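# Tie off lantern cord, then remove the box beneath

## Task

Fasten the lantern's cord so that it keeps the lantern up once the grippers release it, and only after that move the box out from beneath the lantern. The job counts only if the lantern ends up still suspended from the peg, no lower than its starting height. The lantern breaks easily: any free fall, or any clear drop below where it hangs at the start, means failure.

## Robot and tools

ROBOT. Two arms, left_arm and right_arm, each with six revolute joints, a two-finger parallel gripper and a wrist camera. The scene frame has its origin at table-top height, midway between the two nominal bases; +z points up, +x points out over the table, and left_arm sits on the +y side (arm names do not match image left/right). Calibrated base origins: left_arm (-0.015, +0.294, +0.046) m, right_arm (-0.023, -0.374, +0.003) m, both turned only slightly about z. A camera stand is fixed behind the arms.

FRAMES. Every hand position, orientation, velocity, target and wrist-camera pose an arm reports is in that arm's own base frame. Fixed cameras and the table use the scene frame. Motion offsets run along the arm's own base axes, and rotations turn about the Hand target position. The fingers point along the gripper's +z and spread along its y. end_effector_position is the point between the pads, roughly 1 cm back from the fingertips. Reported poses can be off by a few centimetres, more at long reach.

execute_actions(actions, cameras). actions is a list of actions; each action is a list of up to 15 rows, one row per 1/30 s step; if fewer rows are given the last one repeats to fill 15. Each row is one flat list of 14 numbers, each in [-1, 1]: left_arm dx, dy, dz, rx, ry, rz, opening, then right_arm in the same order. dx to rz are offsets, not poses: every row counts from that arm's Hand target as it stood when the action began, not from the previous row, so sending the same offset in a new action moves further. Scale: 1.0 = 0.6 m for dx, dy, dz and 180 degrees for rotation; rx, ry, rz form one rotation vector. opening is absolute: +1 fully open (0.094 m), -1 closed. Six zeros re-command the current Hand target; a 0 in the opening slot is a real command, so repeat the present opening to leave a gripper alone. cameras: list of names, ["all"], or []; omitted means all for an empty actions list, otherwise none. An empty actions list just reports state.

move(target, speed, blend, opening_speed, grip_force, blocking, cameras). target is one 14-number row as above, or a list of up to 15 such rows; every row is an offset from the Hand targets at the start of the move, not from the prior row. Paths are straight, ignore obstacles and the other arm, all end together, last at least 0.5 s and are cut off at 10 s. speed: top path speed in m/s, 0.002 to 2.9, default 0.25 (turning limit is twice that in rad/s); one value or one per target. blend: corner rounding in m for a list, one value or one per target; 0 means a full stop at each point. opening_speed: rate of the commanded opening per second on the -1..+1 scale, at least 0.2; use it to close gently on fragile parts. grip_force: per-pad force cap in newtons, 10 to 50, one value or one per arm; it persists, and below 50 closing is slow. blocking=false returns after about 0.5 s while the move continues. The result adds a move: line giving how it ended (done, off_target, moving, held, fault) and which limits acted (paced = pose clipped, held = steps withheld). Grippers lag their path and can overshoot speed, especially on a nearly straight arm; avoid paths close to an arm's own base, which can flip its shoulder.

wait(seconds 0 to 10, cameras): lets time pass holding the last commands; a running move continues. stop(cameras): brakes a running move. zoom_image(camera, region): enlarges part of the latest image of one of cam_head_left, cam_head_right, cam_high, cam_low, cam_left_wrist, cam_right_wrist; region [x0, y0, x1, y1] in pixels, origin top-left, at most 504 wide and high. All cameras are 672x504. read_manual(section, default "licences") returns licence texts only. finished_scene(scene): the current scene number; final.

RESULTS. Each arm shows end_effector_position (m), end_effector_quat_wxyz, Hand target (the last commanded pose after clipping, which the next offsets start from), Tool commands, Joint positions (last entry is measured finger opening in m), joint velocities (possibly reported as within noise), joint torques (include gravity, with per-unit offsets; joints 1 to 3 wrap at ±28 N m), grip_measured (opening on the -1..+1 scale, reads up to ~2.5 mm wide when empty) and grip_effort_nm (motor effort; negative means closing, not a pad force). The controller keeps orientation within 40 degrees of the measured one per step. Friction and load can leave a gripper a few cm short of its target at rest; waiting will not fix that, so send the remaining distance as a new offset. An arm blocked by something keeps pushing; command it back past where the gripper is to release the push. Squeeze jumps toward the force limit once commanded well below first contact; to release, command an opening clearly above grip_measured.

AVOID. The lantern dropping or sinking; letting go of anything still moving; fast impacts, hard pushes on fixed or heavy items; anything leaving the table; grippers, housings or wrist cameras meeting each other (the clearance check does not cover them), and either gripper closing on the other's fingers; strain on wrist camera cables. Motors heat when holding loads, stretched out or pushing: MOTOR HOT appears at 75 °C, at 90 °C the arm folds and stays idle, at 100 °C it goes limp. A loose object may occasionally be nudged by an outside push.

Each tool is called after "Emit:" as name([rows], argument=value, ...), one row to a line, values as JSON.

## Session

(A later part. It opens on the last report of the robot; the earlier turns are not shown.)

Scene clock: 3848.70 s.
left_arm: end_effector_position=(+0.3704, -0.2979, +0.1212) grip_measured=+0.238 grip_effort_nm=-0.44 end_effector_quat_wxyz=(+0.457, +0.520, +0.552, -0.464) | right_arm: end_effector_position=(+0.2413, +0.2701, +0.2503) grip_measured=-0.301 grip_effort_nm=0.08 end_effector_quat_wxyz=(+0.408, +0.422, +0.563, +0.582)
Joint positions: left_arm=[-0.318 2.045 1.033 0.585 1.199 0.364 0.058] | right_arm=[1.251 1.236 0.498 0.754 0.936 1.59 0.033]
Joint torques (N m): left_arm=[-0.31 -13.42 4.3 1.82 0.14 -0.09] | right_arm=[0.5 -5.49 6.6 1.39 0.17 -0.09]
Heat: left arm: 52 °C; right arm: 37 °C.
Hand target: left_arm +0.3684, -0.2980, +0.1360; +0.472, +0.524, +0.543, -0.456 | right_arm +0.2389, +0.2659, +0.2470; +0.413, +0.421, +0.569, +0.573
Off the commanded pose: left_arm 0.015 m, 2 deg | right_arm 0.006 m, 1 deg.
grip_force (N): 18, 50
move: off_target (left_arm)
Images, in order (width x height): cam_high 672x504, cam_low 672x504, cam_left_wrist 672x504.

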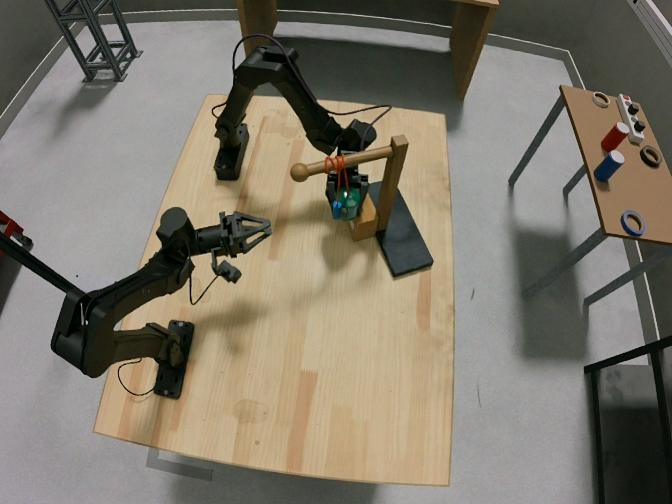

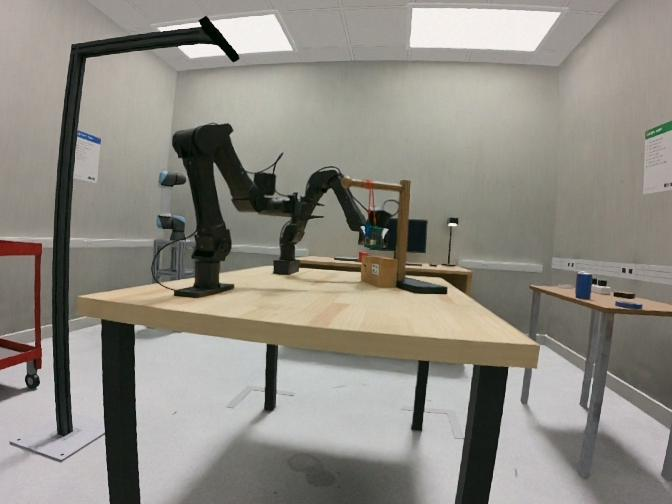

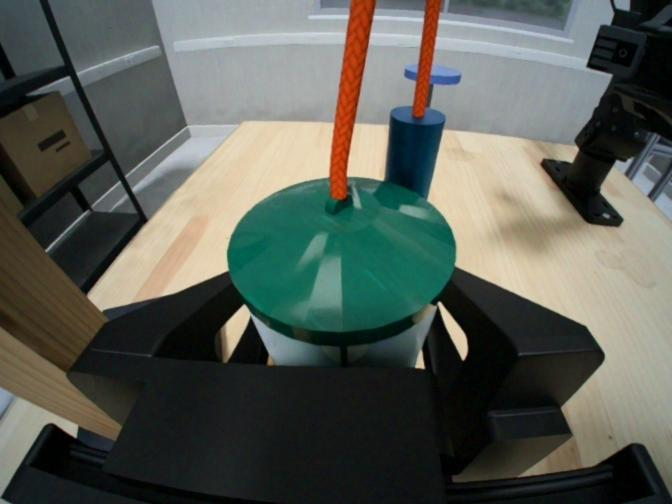

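Emit:
move(target=[-0.01,0,-0.0083,0,0,0,0.2,0,0,0,0,0,0,-0.3], speed=0.03, grip_force=[18, 50], cameras=["cam_low","cam_left_wrist","cam_high"])

Emit:
zoom_image(camera="cam_high", region=[310, 140, 380, 230])

Emit:
zoom_image(camera="cam_low", region=[320, 165, 450, 295])

Scene clock: 3861.17 s.
left_arm: end_effector_position=(+0.3646, -0.2980, +0.1194) grip_measured=+0.238 grip_effort_nm=-0.44 end_effector_quat_wxyz=(+0.461, +0.522, +0.548, -0.463) | right_arm: end_effector_position=(+0.2413, +0.2701, +0.2503) grip_measured=-0.301 grip_effort_nm=0.08 end_effector_quat_wxyz=(+0.408, +0.422, +0.563, +0.582)
Joint positions: left_arm=[-0.323 2.039 1.002 0.627 1.197 0.358 0.058] | right_arm=[1.251 1.236 0.498 0.754 0.936 1.59 0.033]
Joint torques (N m): left_arm=[-0.35 -13.01 4.08 1.77 0.12 -0.07] | right_arm=[0.57 -5.5 6.53 1.37 0.16 -0.06]
Heat: left arm: 54 °C; right arm: 37 °C.
Hand target: left_arm +0.3624, -0.2980, +0.1312; +0.472, +0.524, +0.543, -0.455 | right_arm +0.2389, +0.2659, +0.2470; +0.413, +0.421, +0.569, +0.573
Off the commanded pose: left_arm 0.012 m, 2 deg | right_arm 0.006 m, 1 deg.
grip_force (N): 18, 50
move: off_target (left_arm)
Images, in order (width x height): cam_high 672x504, cam_low 672x504, cam_left_wrist 672x504.

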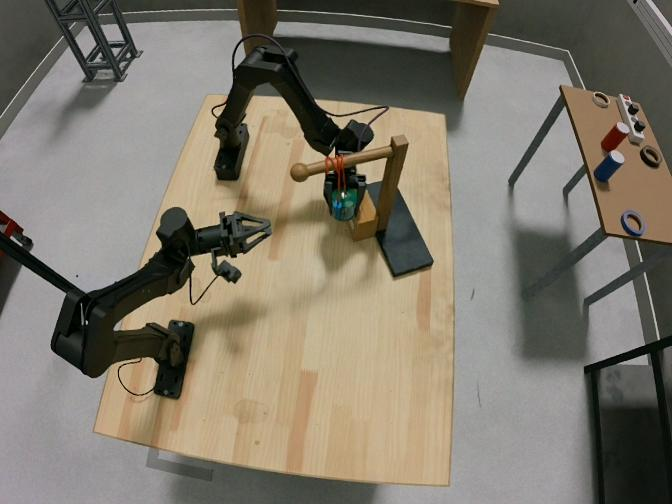

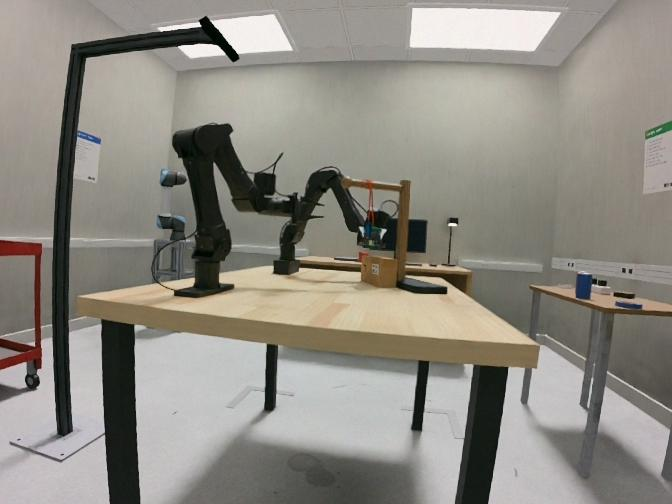

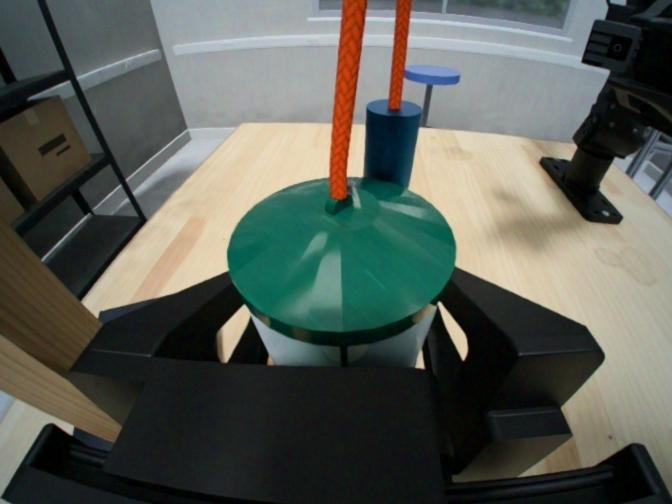

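Scaled by 5.600 from the camera's 672x504 image, which has a finer 960x720 frame.

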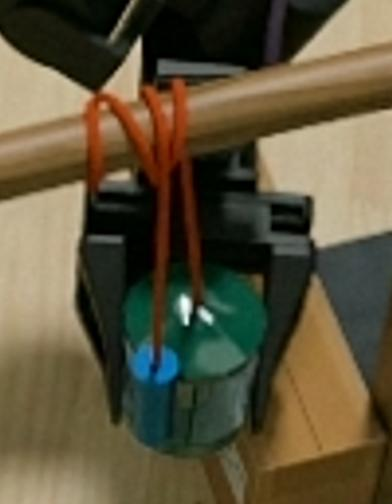

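Scaled by 3.877 from the camera's 672x504 image, which has a finer 960x720 frame.

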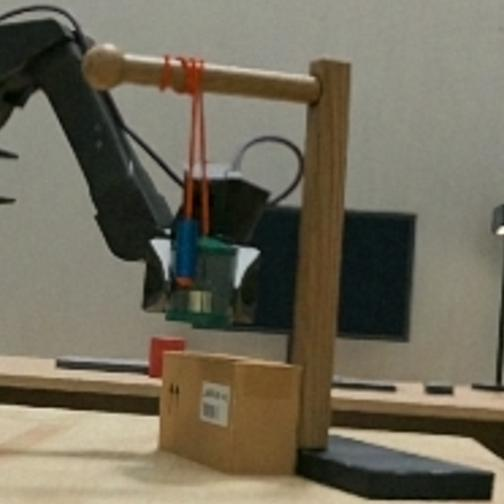

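Emit:
move(target=[0,0,-0.0117,0,0,0,0.2,0,0,0,0,0,0,-0.3], speed=0.03, grip_force=[18, 50], cameras=["cam_low","cam_left_wrist","cam_high"])

Emit:
zoom_image(camera="cam_high", region=[310, 140, 380, 230])

Emit:
zoom_image(camera="cam_low", region=[320, 165, 450, 295])

Scene clock: 3878.07 s.
left_arm: end_effector_position=(+0.3645, -0.2977, +0.1196) grip_measured=+0.238 grip_effort_nm=-0.43 end_effector_quat_wxyz=(+0.466, +0.523, +0.545, -0.460) | right_arm: end_effector_position=(+0.2413, +0.2701, +0.2503) grip_measured=-0.301 grip_effort_nm=0.08 end_effector_quat_wxyz=(+0.408, +0.422, +0.563, +0.582)
Joint positions: left_arm=[-0.323 2.039 0.994 0.648 1.194 0.357 0.058] | right_arm=[1.251 1.236 0.498 0.754 0.936 1.59 0.033]
Joint torques (N m): left_arm=[-0.29 -11.43 4.22 1.82 0.13 -0.06] | right_arm=[0.51 -5.35 6.5 1.38 0.19 -0.08]
Heat: left arm: 54 °C; right arm: 36 °C.
Hand target: left_arm +0.3624, -0.2980, +0.1242; +0.472, +0.524, +0.543, -0.455 | right_arm +0.2389, +0.2659, +0.2470; +0.413, +0.421, +0.569, +0.573
Off the commanded pose: left_arm 0.005 m, 1 deg | right_arm 0.006 m, 1 deg.
grip_force (N): 18, 50
move: done
Images, in order (width x height): cam_high 672x504, cam_low 672x504, cam_left_wrist 672x504.

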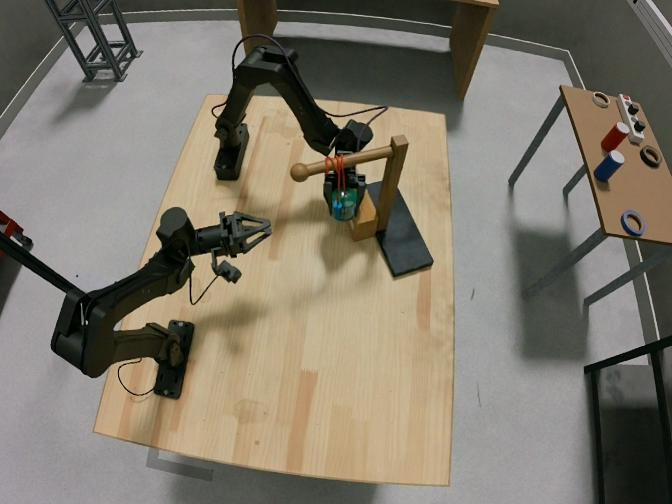

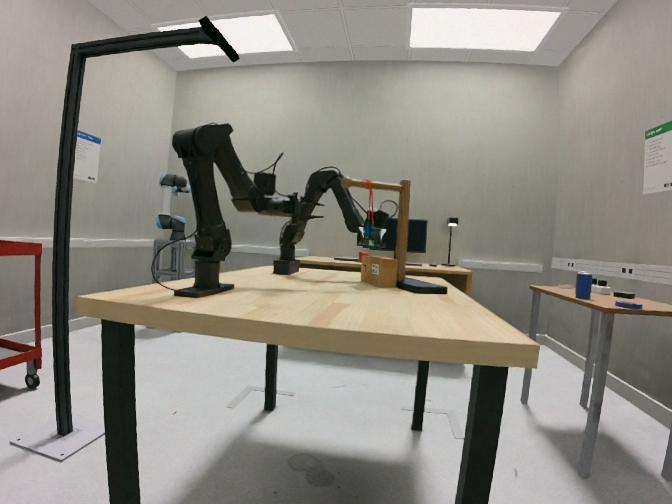

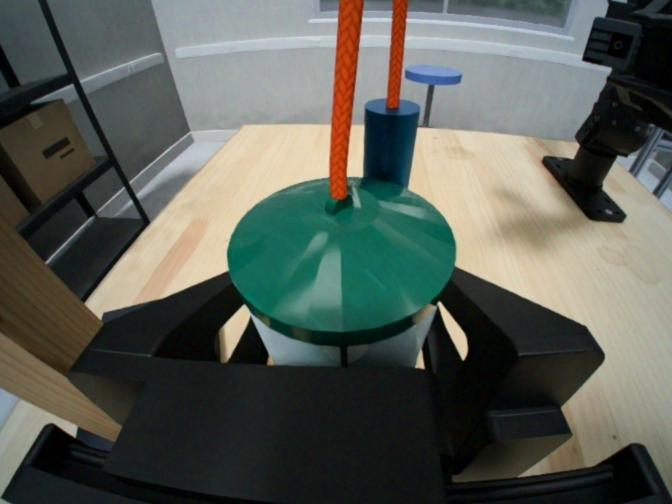

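Scaled by 5.600 from the camera's 672x504 image, which has a finer 960x720 frame.

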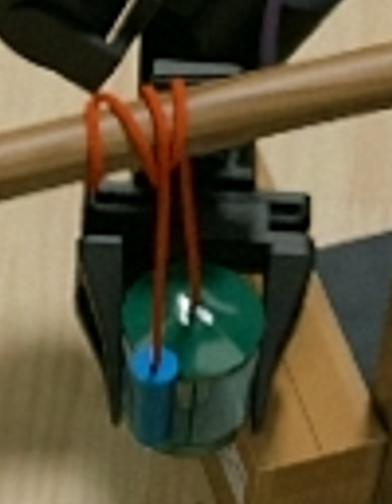

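Scaled by 3.877 from the camera's 672x504 image, which has a finer 960x720 frame.

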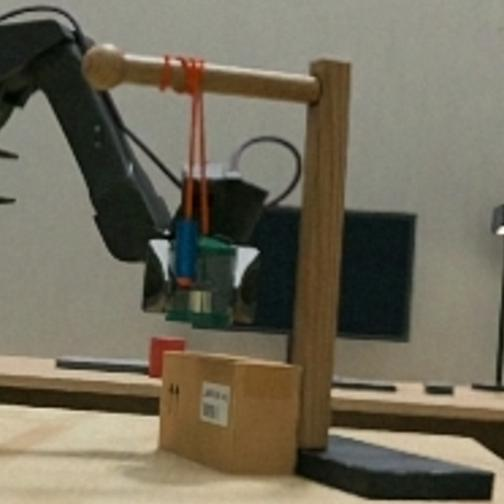

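Emit:
move(target=[0,0,-0.0117,0,0,0,0.2,0,0,0,0,0,0,-0.3], speed=0.03, grip_force=[18, 50], cameras=["cam_low","cam_left_wrist","cam_high"])

Emit:
zoom_image(camera="cam_high", region=[310, 140, 380, 230])

Emit:
zoom_image(camera="cam_low", region=[320, 165, 450, 295])

Scene clock: 3889.57 s.
left_arm: end_effector_position=(+0.3645, -0.2975, +0.1197) grip_measured=+0.238 grip_effort_nm=-0.44 end_effector_quat_wxyz=(+0.471, +0.525, +0.543, -0.457) | right_arm: end_effector_position=(+0.2413, +0.2701, +0.2503) grip_measured=-0.301 grip_effort_nm=0.09 end_effector_quat_wxyz=(+0.408, +0.422, +0.563, +0.582)
Joint positions: left_arm=[-0.323 2.039 0.987 0.668 1.19 0.357 0.058] | right_arm=[1.251 1.236 0.498 0.754 0.936 1.59 0.033]
Joint torques (N m): left_arm=[-0.29 -9.74 4.23 1.84 0.18 -0.07] | right_arm=[0.54 -5.45 6.48 1.41 0.17 -0.06]
Heat: left arm: 53 °C; right arm: 36 °C.
Hand target: left_arm +0.3624, -0.2980, +0.1172; +0.472, +0.524, +0.543, -0.455 | right_arm +0.2389, +0.2659, +0.2470; +0.413, +0.421, +0.569, +0.573
Off the commanded pose: left_arm 0.003 m, 0 deg | right_arm 0.006 m, 1 deg.
grip_force (N): 18, 50
move: done
Images, in order (width x height): cam_high 672x504, cam_low 672x504, cam_left_wrist 672x504.

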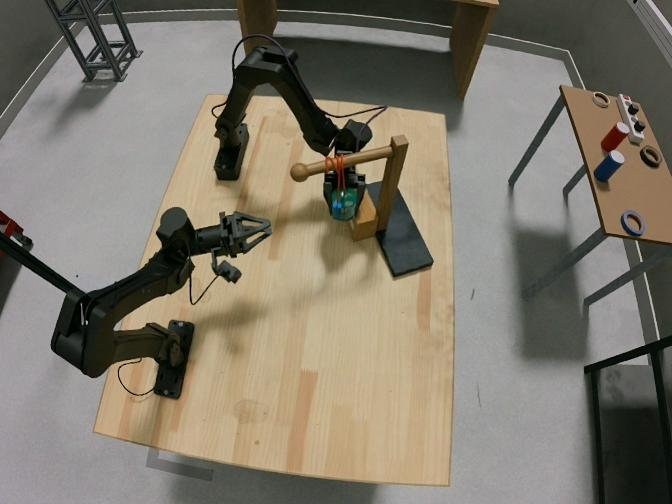

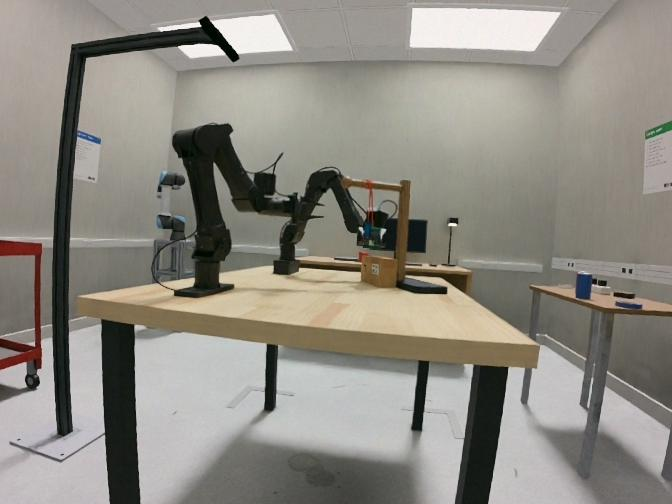

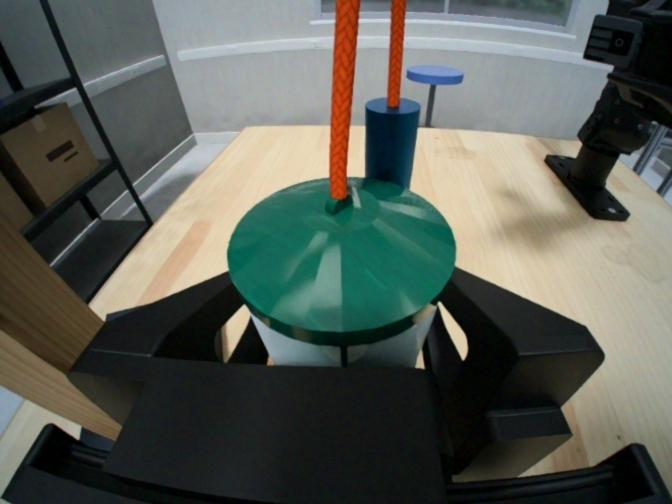

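Scaled by 5.600 from the camera's 672x504 image, which has a finer 960x720 frame.

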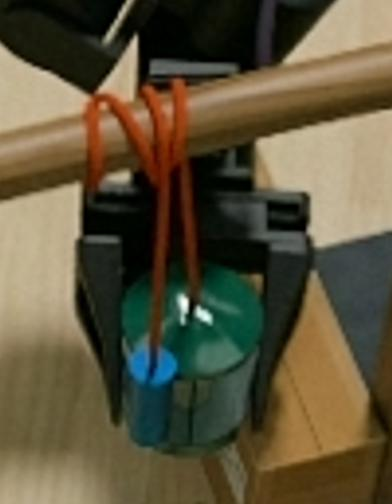

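Scaled by 3.877 from the camera's 672x504 image, which has a finer 960x720 frame.

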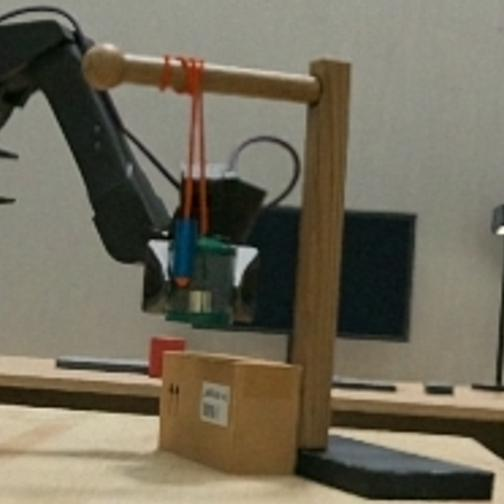

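Emit:
move(target=[0,0,-0.0083,0,0,0,0.2,0,0,0,0,0,0,-0.3], speed=0.03, grip_force=[18, 50], cameras=["cam_low","cam_left_wrist","cam_high"])

Emit:
zoom_image(camera="cam_high", region=[310, 140, 380, 230])

Emit:
zoom_image(camera="cam_low", region=[320, 165, 450, 295])

Scene clock: 3922.03 s.
left_arm: end_effector_position=(+0.3647, -0.2973, +0.1198) grip_measured=+0.238 grip_effort_nm=-0.44 end_effector_quat_wxyz=(+0.475, +0.525, +0.541, -0.454) | right_arm: end_effector_position=(+0.2413, +0.2701, +0.2503) grip_measured=-0.301 grip_effort_nm=0.09 end_effector_quat_wxyz=(+0.408, +0.422, +0.563, +0.582)
Joint positions: left_arm=[-0.323 2.039 0.982 0.682 1.187 0.357 0.058] | right_arm=[1.251 1.236 0.498 0.754 0.936 1.59 0.033]
Joint torques (N m): left_arm=[-0.27 -8.59 4.29 1.92 0.19 -0.05] | right_arm=[0.43 -5.44 6.45 1.38 0.16 -0.06]
Heat: left arm: 50 °C; right arm: 36 °C.
Hand target: left_arm +0.3624, -0.2980, +0.1121; +0.472, +0.524, +0.543, -0.456 | right_arm +0.2389, +0.2659, +0.2470; +0.413, +0.421, +0.569, +0.573
Off the commanded pose: left_arm 0.008 m, 0 deg | right_arm 0.006 m, 1 deg.
grip_force (N): 18, 50
move: done
Images, in order (width x height): cam_high 672x504, cam_low 672x504, cam_left_wrist 672x504.

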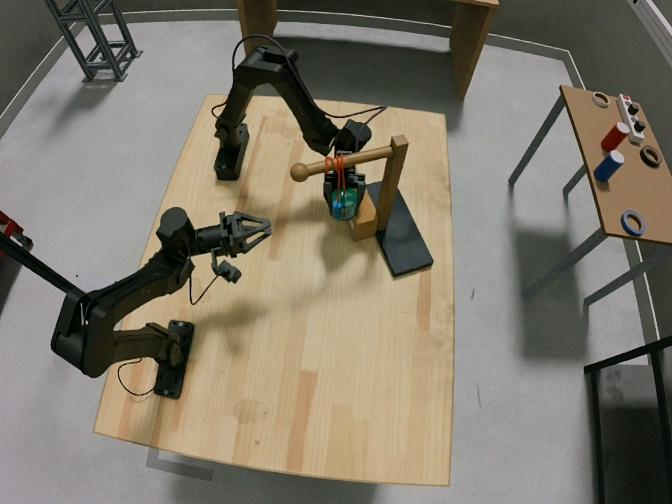

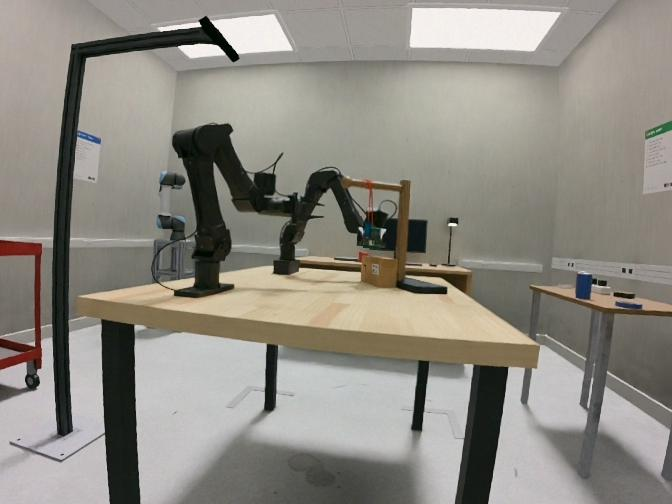

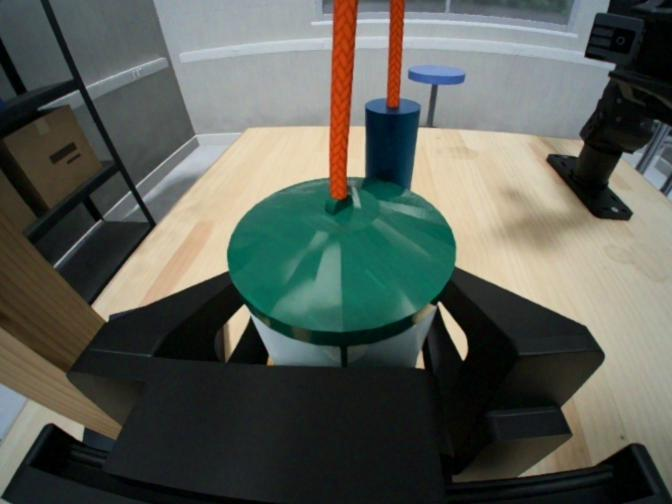

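Scaled by 5.600 from the camera's 672x504 image, which has a finer 960x720 frame.

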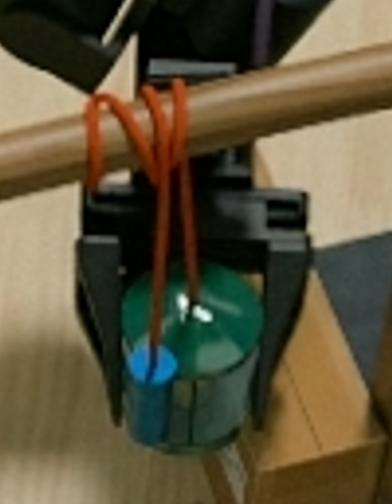

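Scaled by 3.877 from the camera's 672x504 image, which has a finer 960x720 frame.

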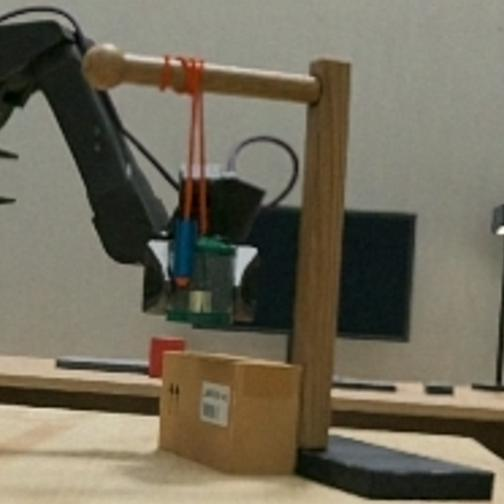

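Emit:
move(target=[0,0,-0.0067,0,0,0,0.2,0,0,0,0,0,0,-0.3], speed=0.03, grip_force=[18, 50], cameras=["cam_low","cam_left_wrist"])

Emit:
zoom_image(camera="cam_low", region=[320, 165, 450, 295])

Scene clock: 3930.70 s.
left_arm: end_effector_position=(+0.3653, -0.2973, +0.1202) grip_measured=+0.238 grip_effort_nm=-0.44 end_effector_quat_wxyz=(+0.477, +0.526, +0.540, -0.452) | right_arm: end_effector_position=(+0.2413, +0.2701, +0.2503) grip_measured=-0.301 grip_effort_nm=0.09 end_effector_quat_wxyz=(+0.408, +0.422, +0.563, +0.582)
Joint positions: left_arm=[-0.323 2.039 0.982 0.687 1.184 0.357 0.058] | right_arm=[1.251 1.236 0.498 0.754 0.936 1.59 0.033]
Joint torques (N m): left_arm=[-0.32 -7.8 4.07 2 0.27 -0.03] | right_arm=[0.49 -5.52 6.45 1.39 0.17 -0.08]
Heat: left arm: 49 °C; right arm: 36 °C.
Hand target: left_arm +0.3624, -0.2980, +0.1081; +0.472, +0.524, +0.543, -0.455 | right_arm +0.2389, +0.2659, +0.2470; +0.413, +0.421, +0.569, +0.573
Off the commanded pose: left_arm 0.013 m, 1 deg | right_arm 0.006 m, 1 deg.
grip_force (N): 18, 50
move: off_target (left_arm)
Images, in order (width x height): cam_low 672x504, cam_left_wrist 672x504.

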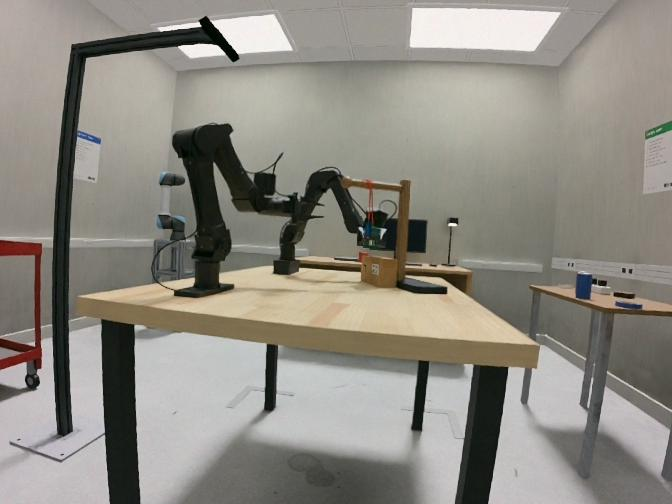

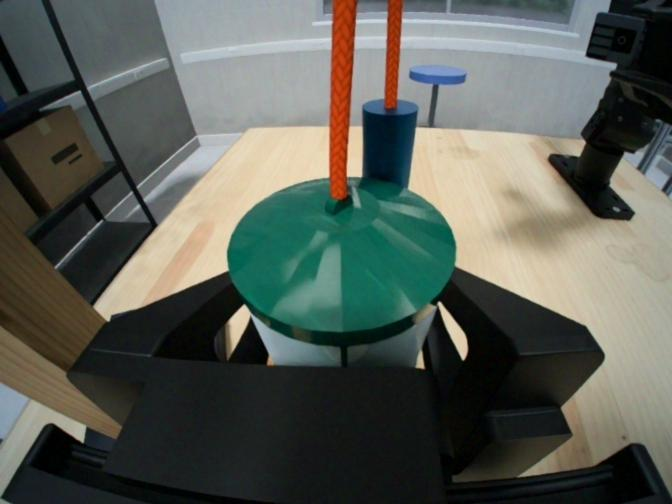

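Scaled by 3.877 from the camera's 672x504 image, which has a finer 960x720 frame.

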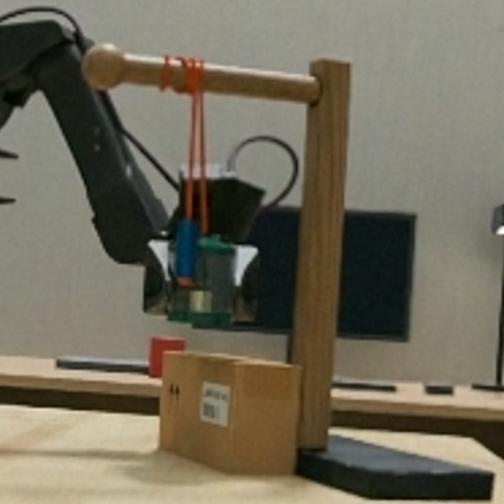

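Emit:
move(target=[0,0,-0.0067,0,0,0,0.2,0,0,0,0,0,0,-0.3], speed=0.03, grip_force=[18, 50], cameras=["cam_low","cam_left_wrist"])

Emit:
zoom_image(camera="cam_low", region=[320, 165, 450, 295])

Scene clock: 3941.90 s.
left_arm: end_effector_position=(+0.3658, -0.2974, +0.1197) grip_measured=+0.238 grip_effort_nm=-0.44 end_effector_quat_wxyz=(+0.483, +0.528, +0.535, -0.449) | right_arm: end_effector_position=(+0.2413, +0.2701, +0.2503) grip_measured=-0.301 grip_effort_nm=0.08 end_effector_quat_wxyz=(+0.408, +0.422, +0.563, +0.582)
Joint positions: left_arm=[-0.323 2.046 0.977 0.718 1.183 0.357 0.058] | right_arm=[1.251 1.236 0.498 0.754 0.936 1.59 0.033]
Joint torques (N m): left_arm=[-0.27 -7.47 4.14 1.86 0.21 -0.05] | right_arm=[0.54 -5.46 6.54 1.38 0.17 -0.09]
Heat: left arm: 48 °C; right arm: 35 °C.
Hand target: left_arm +0.3624, -0.2980, +0.1040; +0.472, +0.524, +0.543, -0.456 | right_arm +0.2389, +0.2659, +0.2470; +0.413, +0.421, +0.569, +0.573
Off the commanded pose: left_arm 0.016 m, 2 deg | right_arm 0.006 m, 1 deg.
grip_force (N): 18, 50
move: off_target (left_arm)
Images, in order (width x height): cam_low 672x504, cam_left_wrist 672x504.

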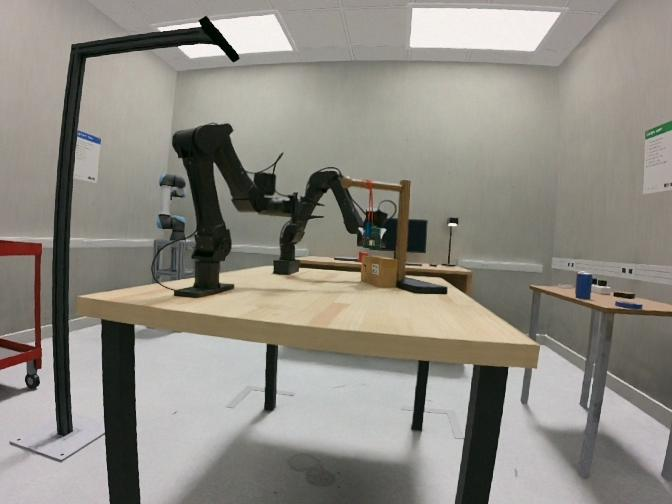

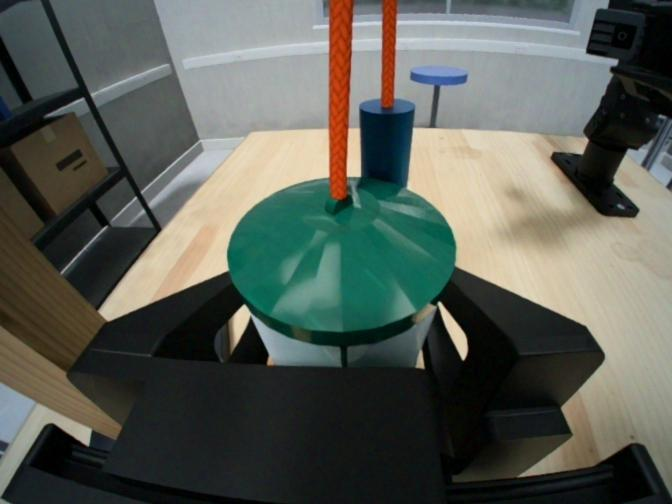

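Scaled by 3.877 from the camera's 672x504 image, which has a finer 960x720 frame.

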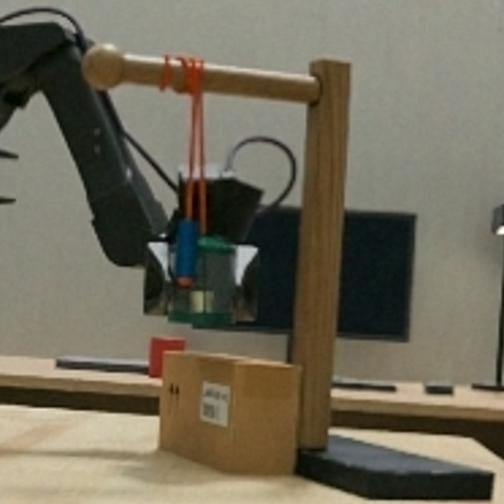

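Emit:
move(target=[0,0,-0.0083,0,0,0,0.2,0,0,0,0,0,0,-0.3], speed=0.03, grip_force=[18, 50], cameras=["cam_low","cam_left_wrist","cam_high"])

Emit:
zoom_image(camera="cam_low", region=[320, 165, 450, 295])

Emit:
zoom_image(camera="cam_high", region=[310, 140, 380, 230])

Scene clock: 3953.53 s.
left_arm: end_effector_position=(+0.3672, -0.2979, +0.1194) grip_measured=+0.238 grip_effort_nm=-0.44 end_effector_quat_wxyz=(+0.490, +0.531, +0.528, -0.445) | right_arm: end_effector_position=(+0.2413, +0.2701, +0.2503) grip_measured=-0.301 grip_effort_nm=0.09 end_effector_quat_wxyz=(+0.408, +0.422, +0.563, +0.582)
Joint positions: left_arm=[-0.323 2.057 0.977 0.75 1.183 0.357 0.058] | right_arm=[1.251 1.236 0.498 0.754 0.936 1.59 0.033]
Joint torques (N m): left_arm=[-0.28 -7.17 3.81 1.74 0.19 -0.08] | right_arm=[0.46 -5.42 6.43 1.4 0.17 -0.08]
Heat: left arm: 47 °C; right arm: 35 °C.
Hand target: left_arm +0.3624, -0.2980, +0.0990; +0.472, +0.524, +0.543, -0.455 | right_arm +0.2389, +0.2659, +0.2470; +0.413, +0.421, +0.569, +0.573
Off the commanded pose: left_arm 0.021 m, 3 deg | right_arm 0.006 m, 1 deg.
grip_force (N): 18, 50
move: off_target (left_arm)
Images, in order (width x height): cam_high 672x504, cam_low 672x504, cam_left_wrist 672x504.

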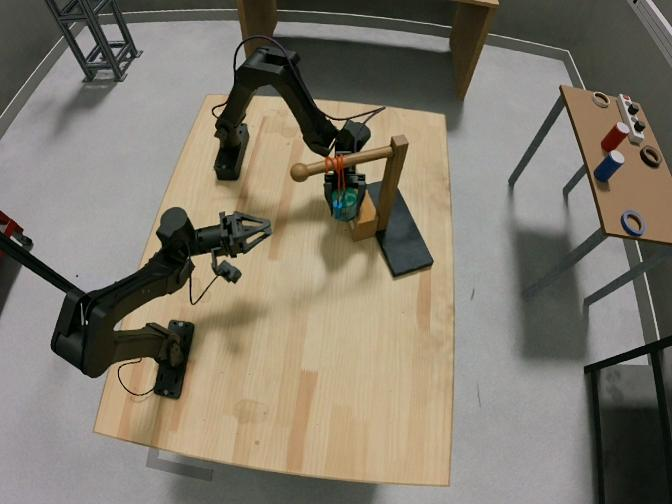

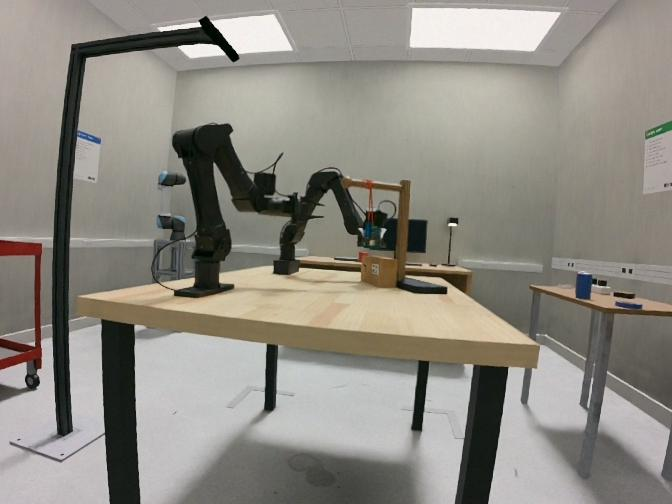

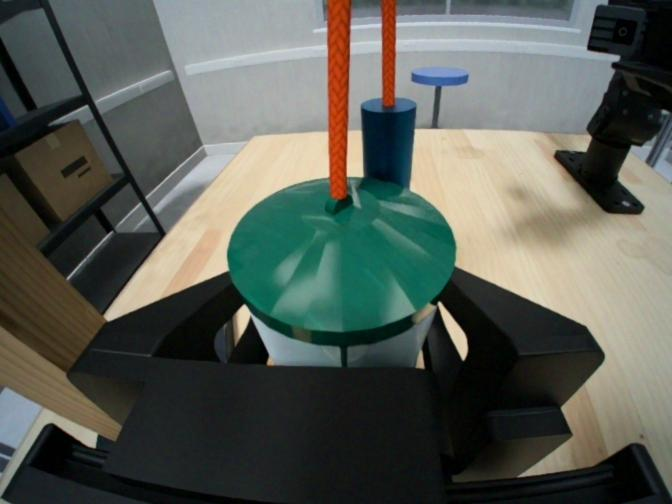

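Scaled by 3.877 from the camera's 672x504 image, which has a finer 960x720 frame.

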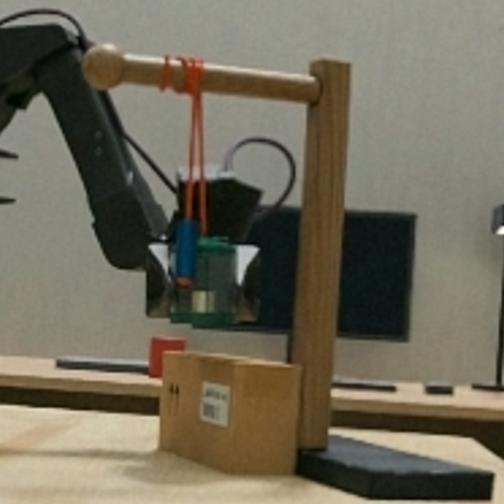

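Scaled by 5.600 from the camera's 672x504 image, which has a finer 960x720 frame.

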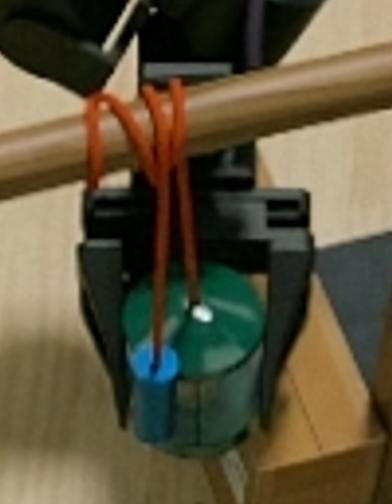

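Emit:
move(target=[0,0,-0.01,0,0,0,0.2,0,0,0,0,0,0,-0.3], speed=0.03, grip_force=[18, 50], cameras=["cam_low","cam_left_wrist","cam_high", "cam_head_left"])

Emit:
zoom_image(camera="cam_low", region=[320, 165, 450, 295])

Emit:
zoom_image(camera="cam_high", region=[310, 140, 380, 230])

Emit:
zoom_image(camera="cam_head_left", region=[250, 70, 380, 200])

Scene clock: 3987.30 s.
left_arm: end_effector_position=(+0.3671, -0.2982, +0.1174) grip_measured=+0.238 grip_effort_nm=-0.44 end_effector_quat_wxyz=(+0.495, +0.534, +0.522, -0.444) | right_arm: end_effector_position=(+0.2413, +0.2701, +0.2503) grip_measured=-0.301 grip_effort_nm=0.08 end_effector_quat_wxyz=(+0.408, +0.422, +0.563, +0.582)
Joint positions: left_arm=[-0.323 2.071 0.974 0.784 1.188 0.357 0.058] | right_arm=[1.251 1.236 0.498 0.754 0.936 1.59 0.033]
Joint torques (N m): left_arm=[-0.29 -6.94 3.6 1.59 0.13 -0.06] | right_arm=[0.51 -5.48 6.56 1.4 0.18 -0.08]
Heat: left arm: 46 °C; right arm: 35 °C.
Hand target: left_arm +0.3624, -0.2980, +0.0931; +0.472, +0.524, +0.543, -0.455 | right_arm +0.2389, +0.2659, +0.2470; +0.413, +0.421, +0.569, +0.573
Off the commanded pose: left_arm 0.025 m, 4 deg | right_arm 0.006 m, 1 deg.
grip_force (N): 18, 50
move: off_target (left_arm)
Images, in order (width x height): cam_head_left 672x504, cam_high 672x504, cam_low 672x504, cam_left_wrist 672x504.

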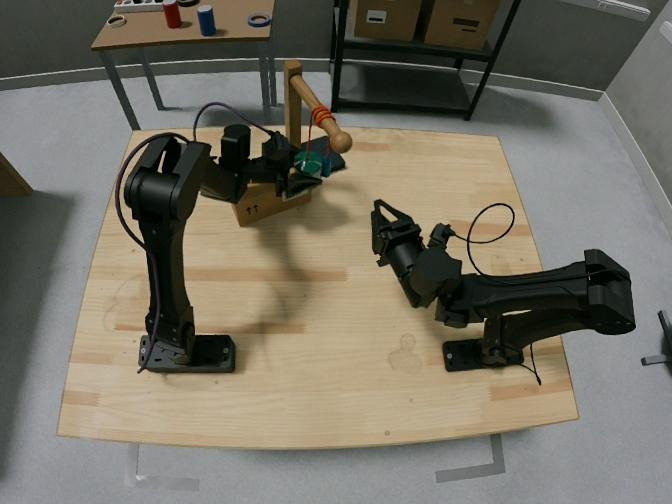

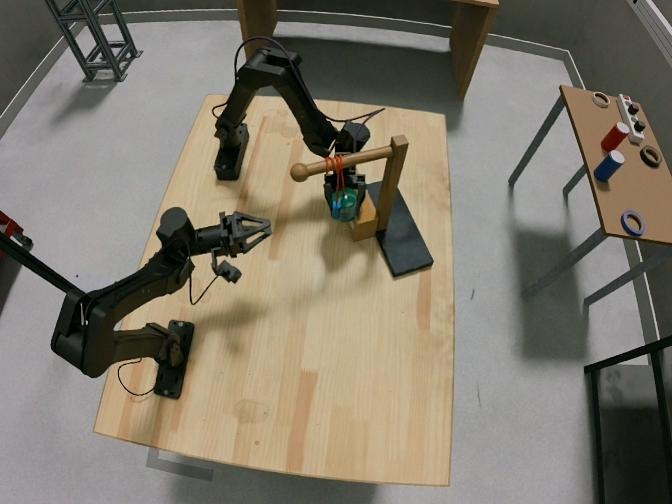

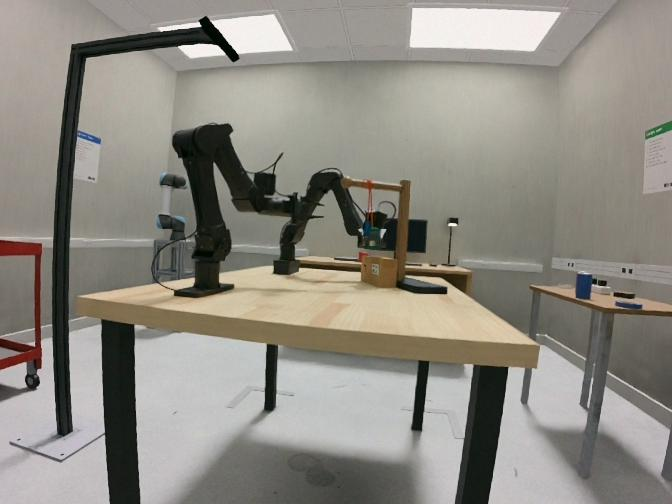

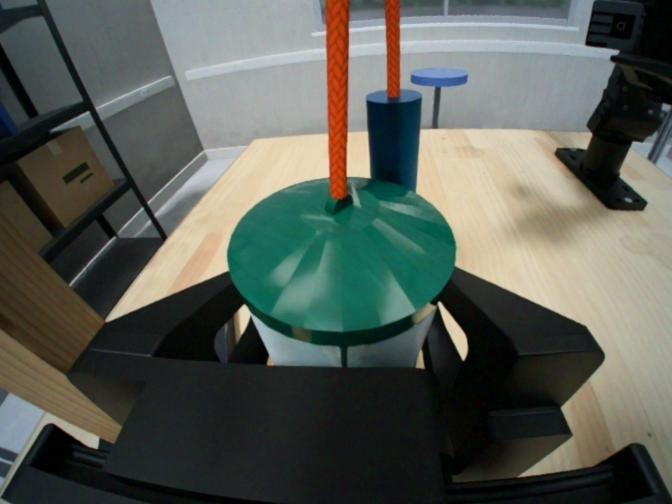

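Scaled by 3.877 from the camera's 672x504 image, which has a finer 960x720 frame.

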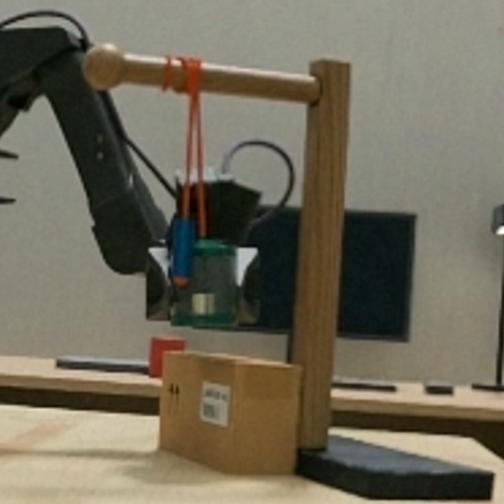

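Scaled by 5.600 from the camera's 672x504 image, which has a finer 960x720 frame.

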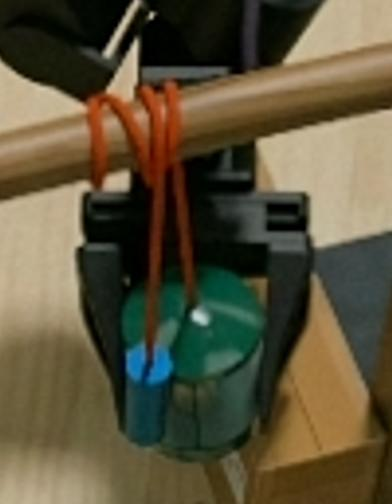

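Scaled by 3.877 from the camera's 672x504 image, which has a finer 960x720 frame.

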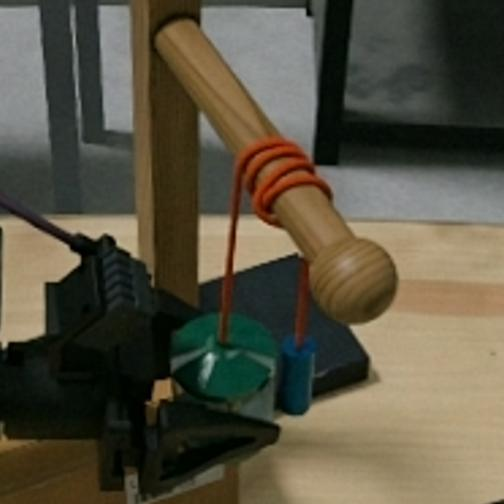

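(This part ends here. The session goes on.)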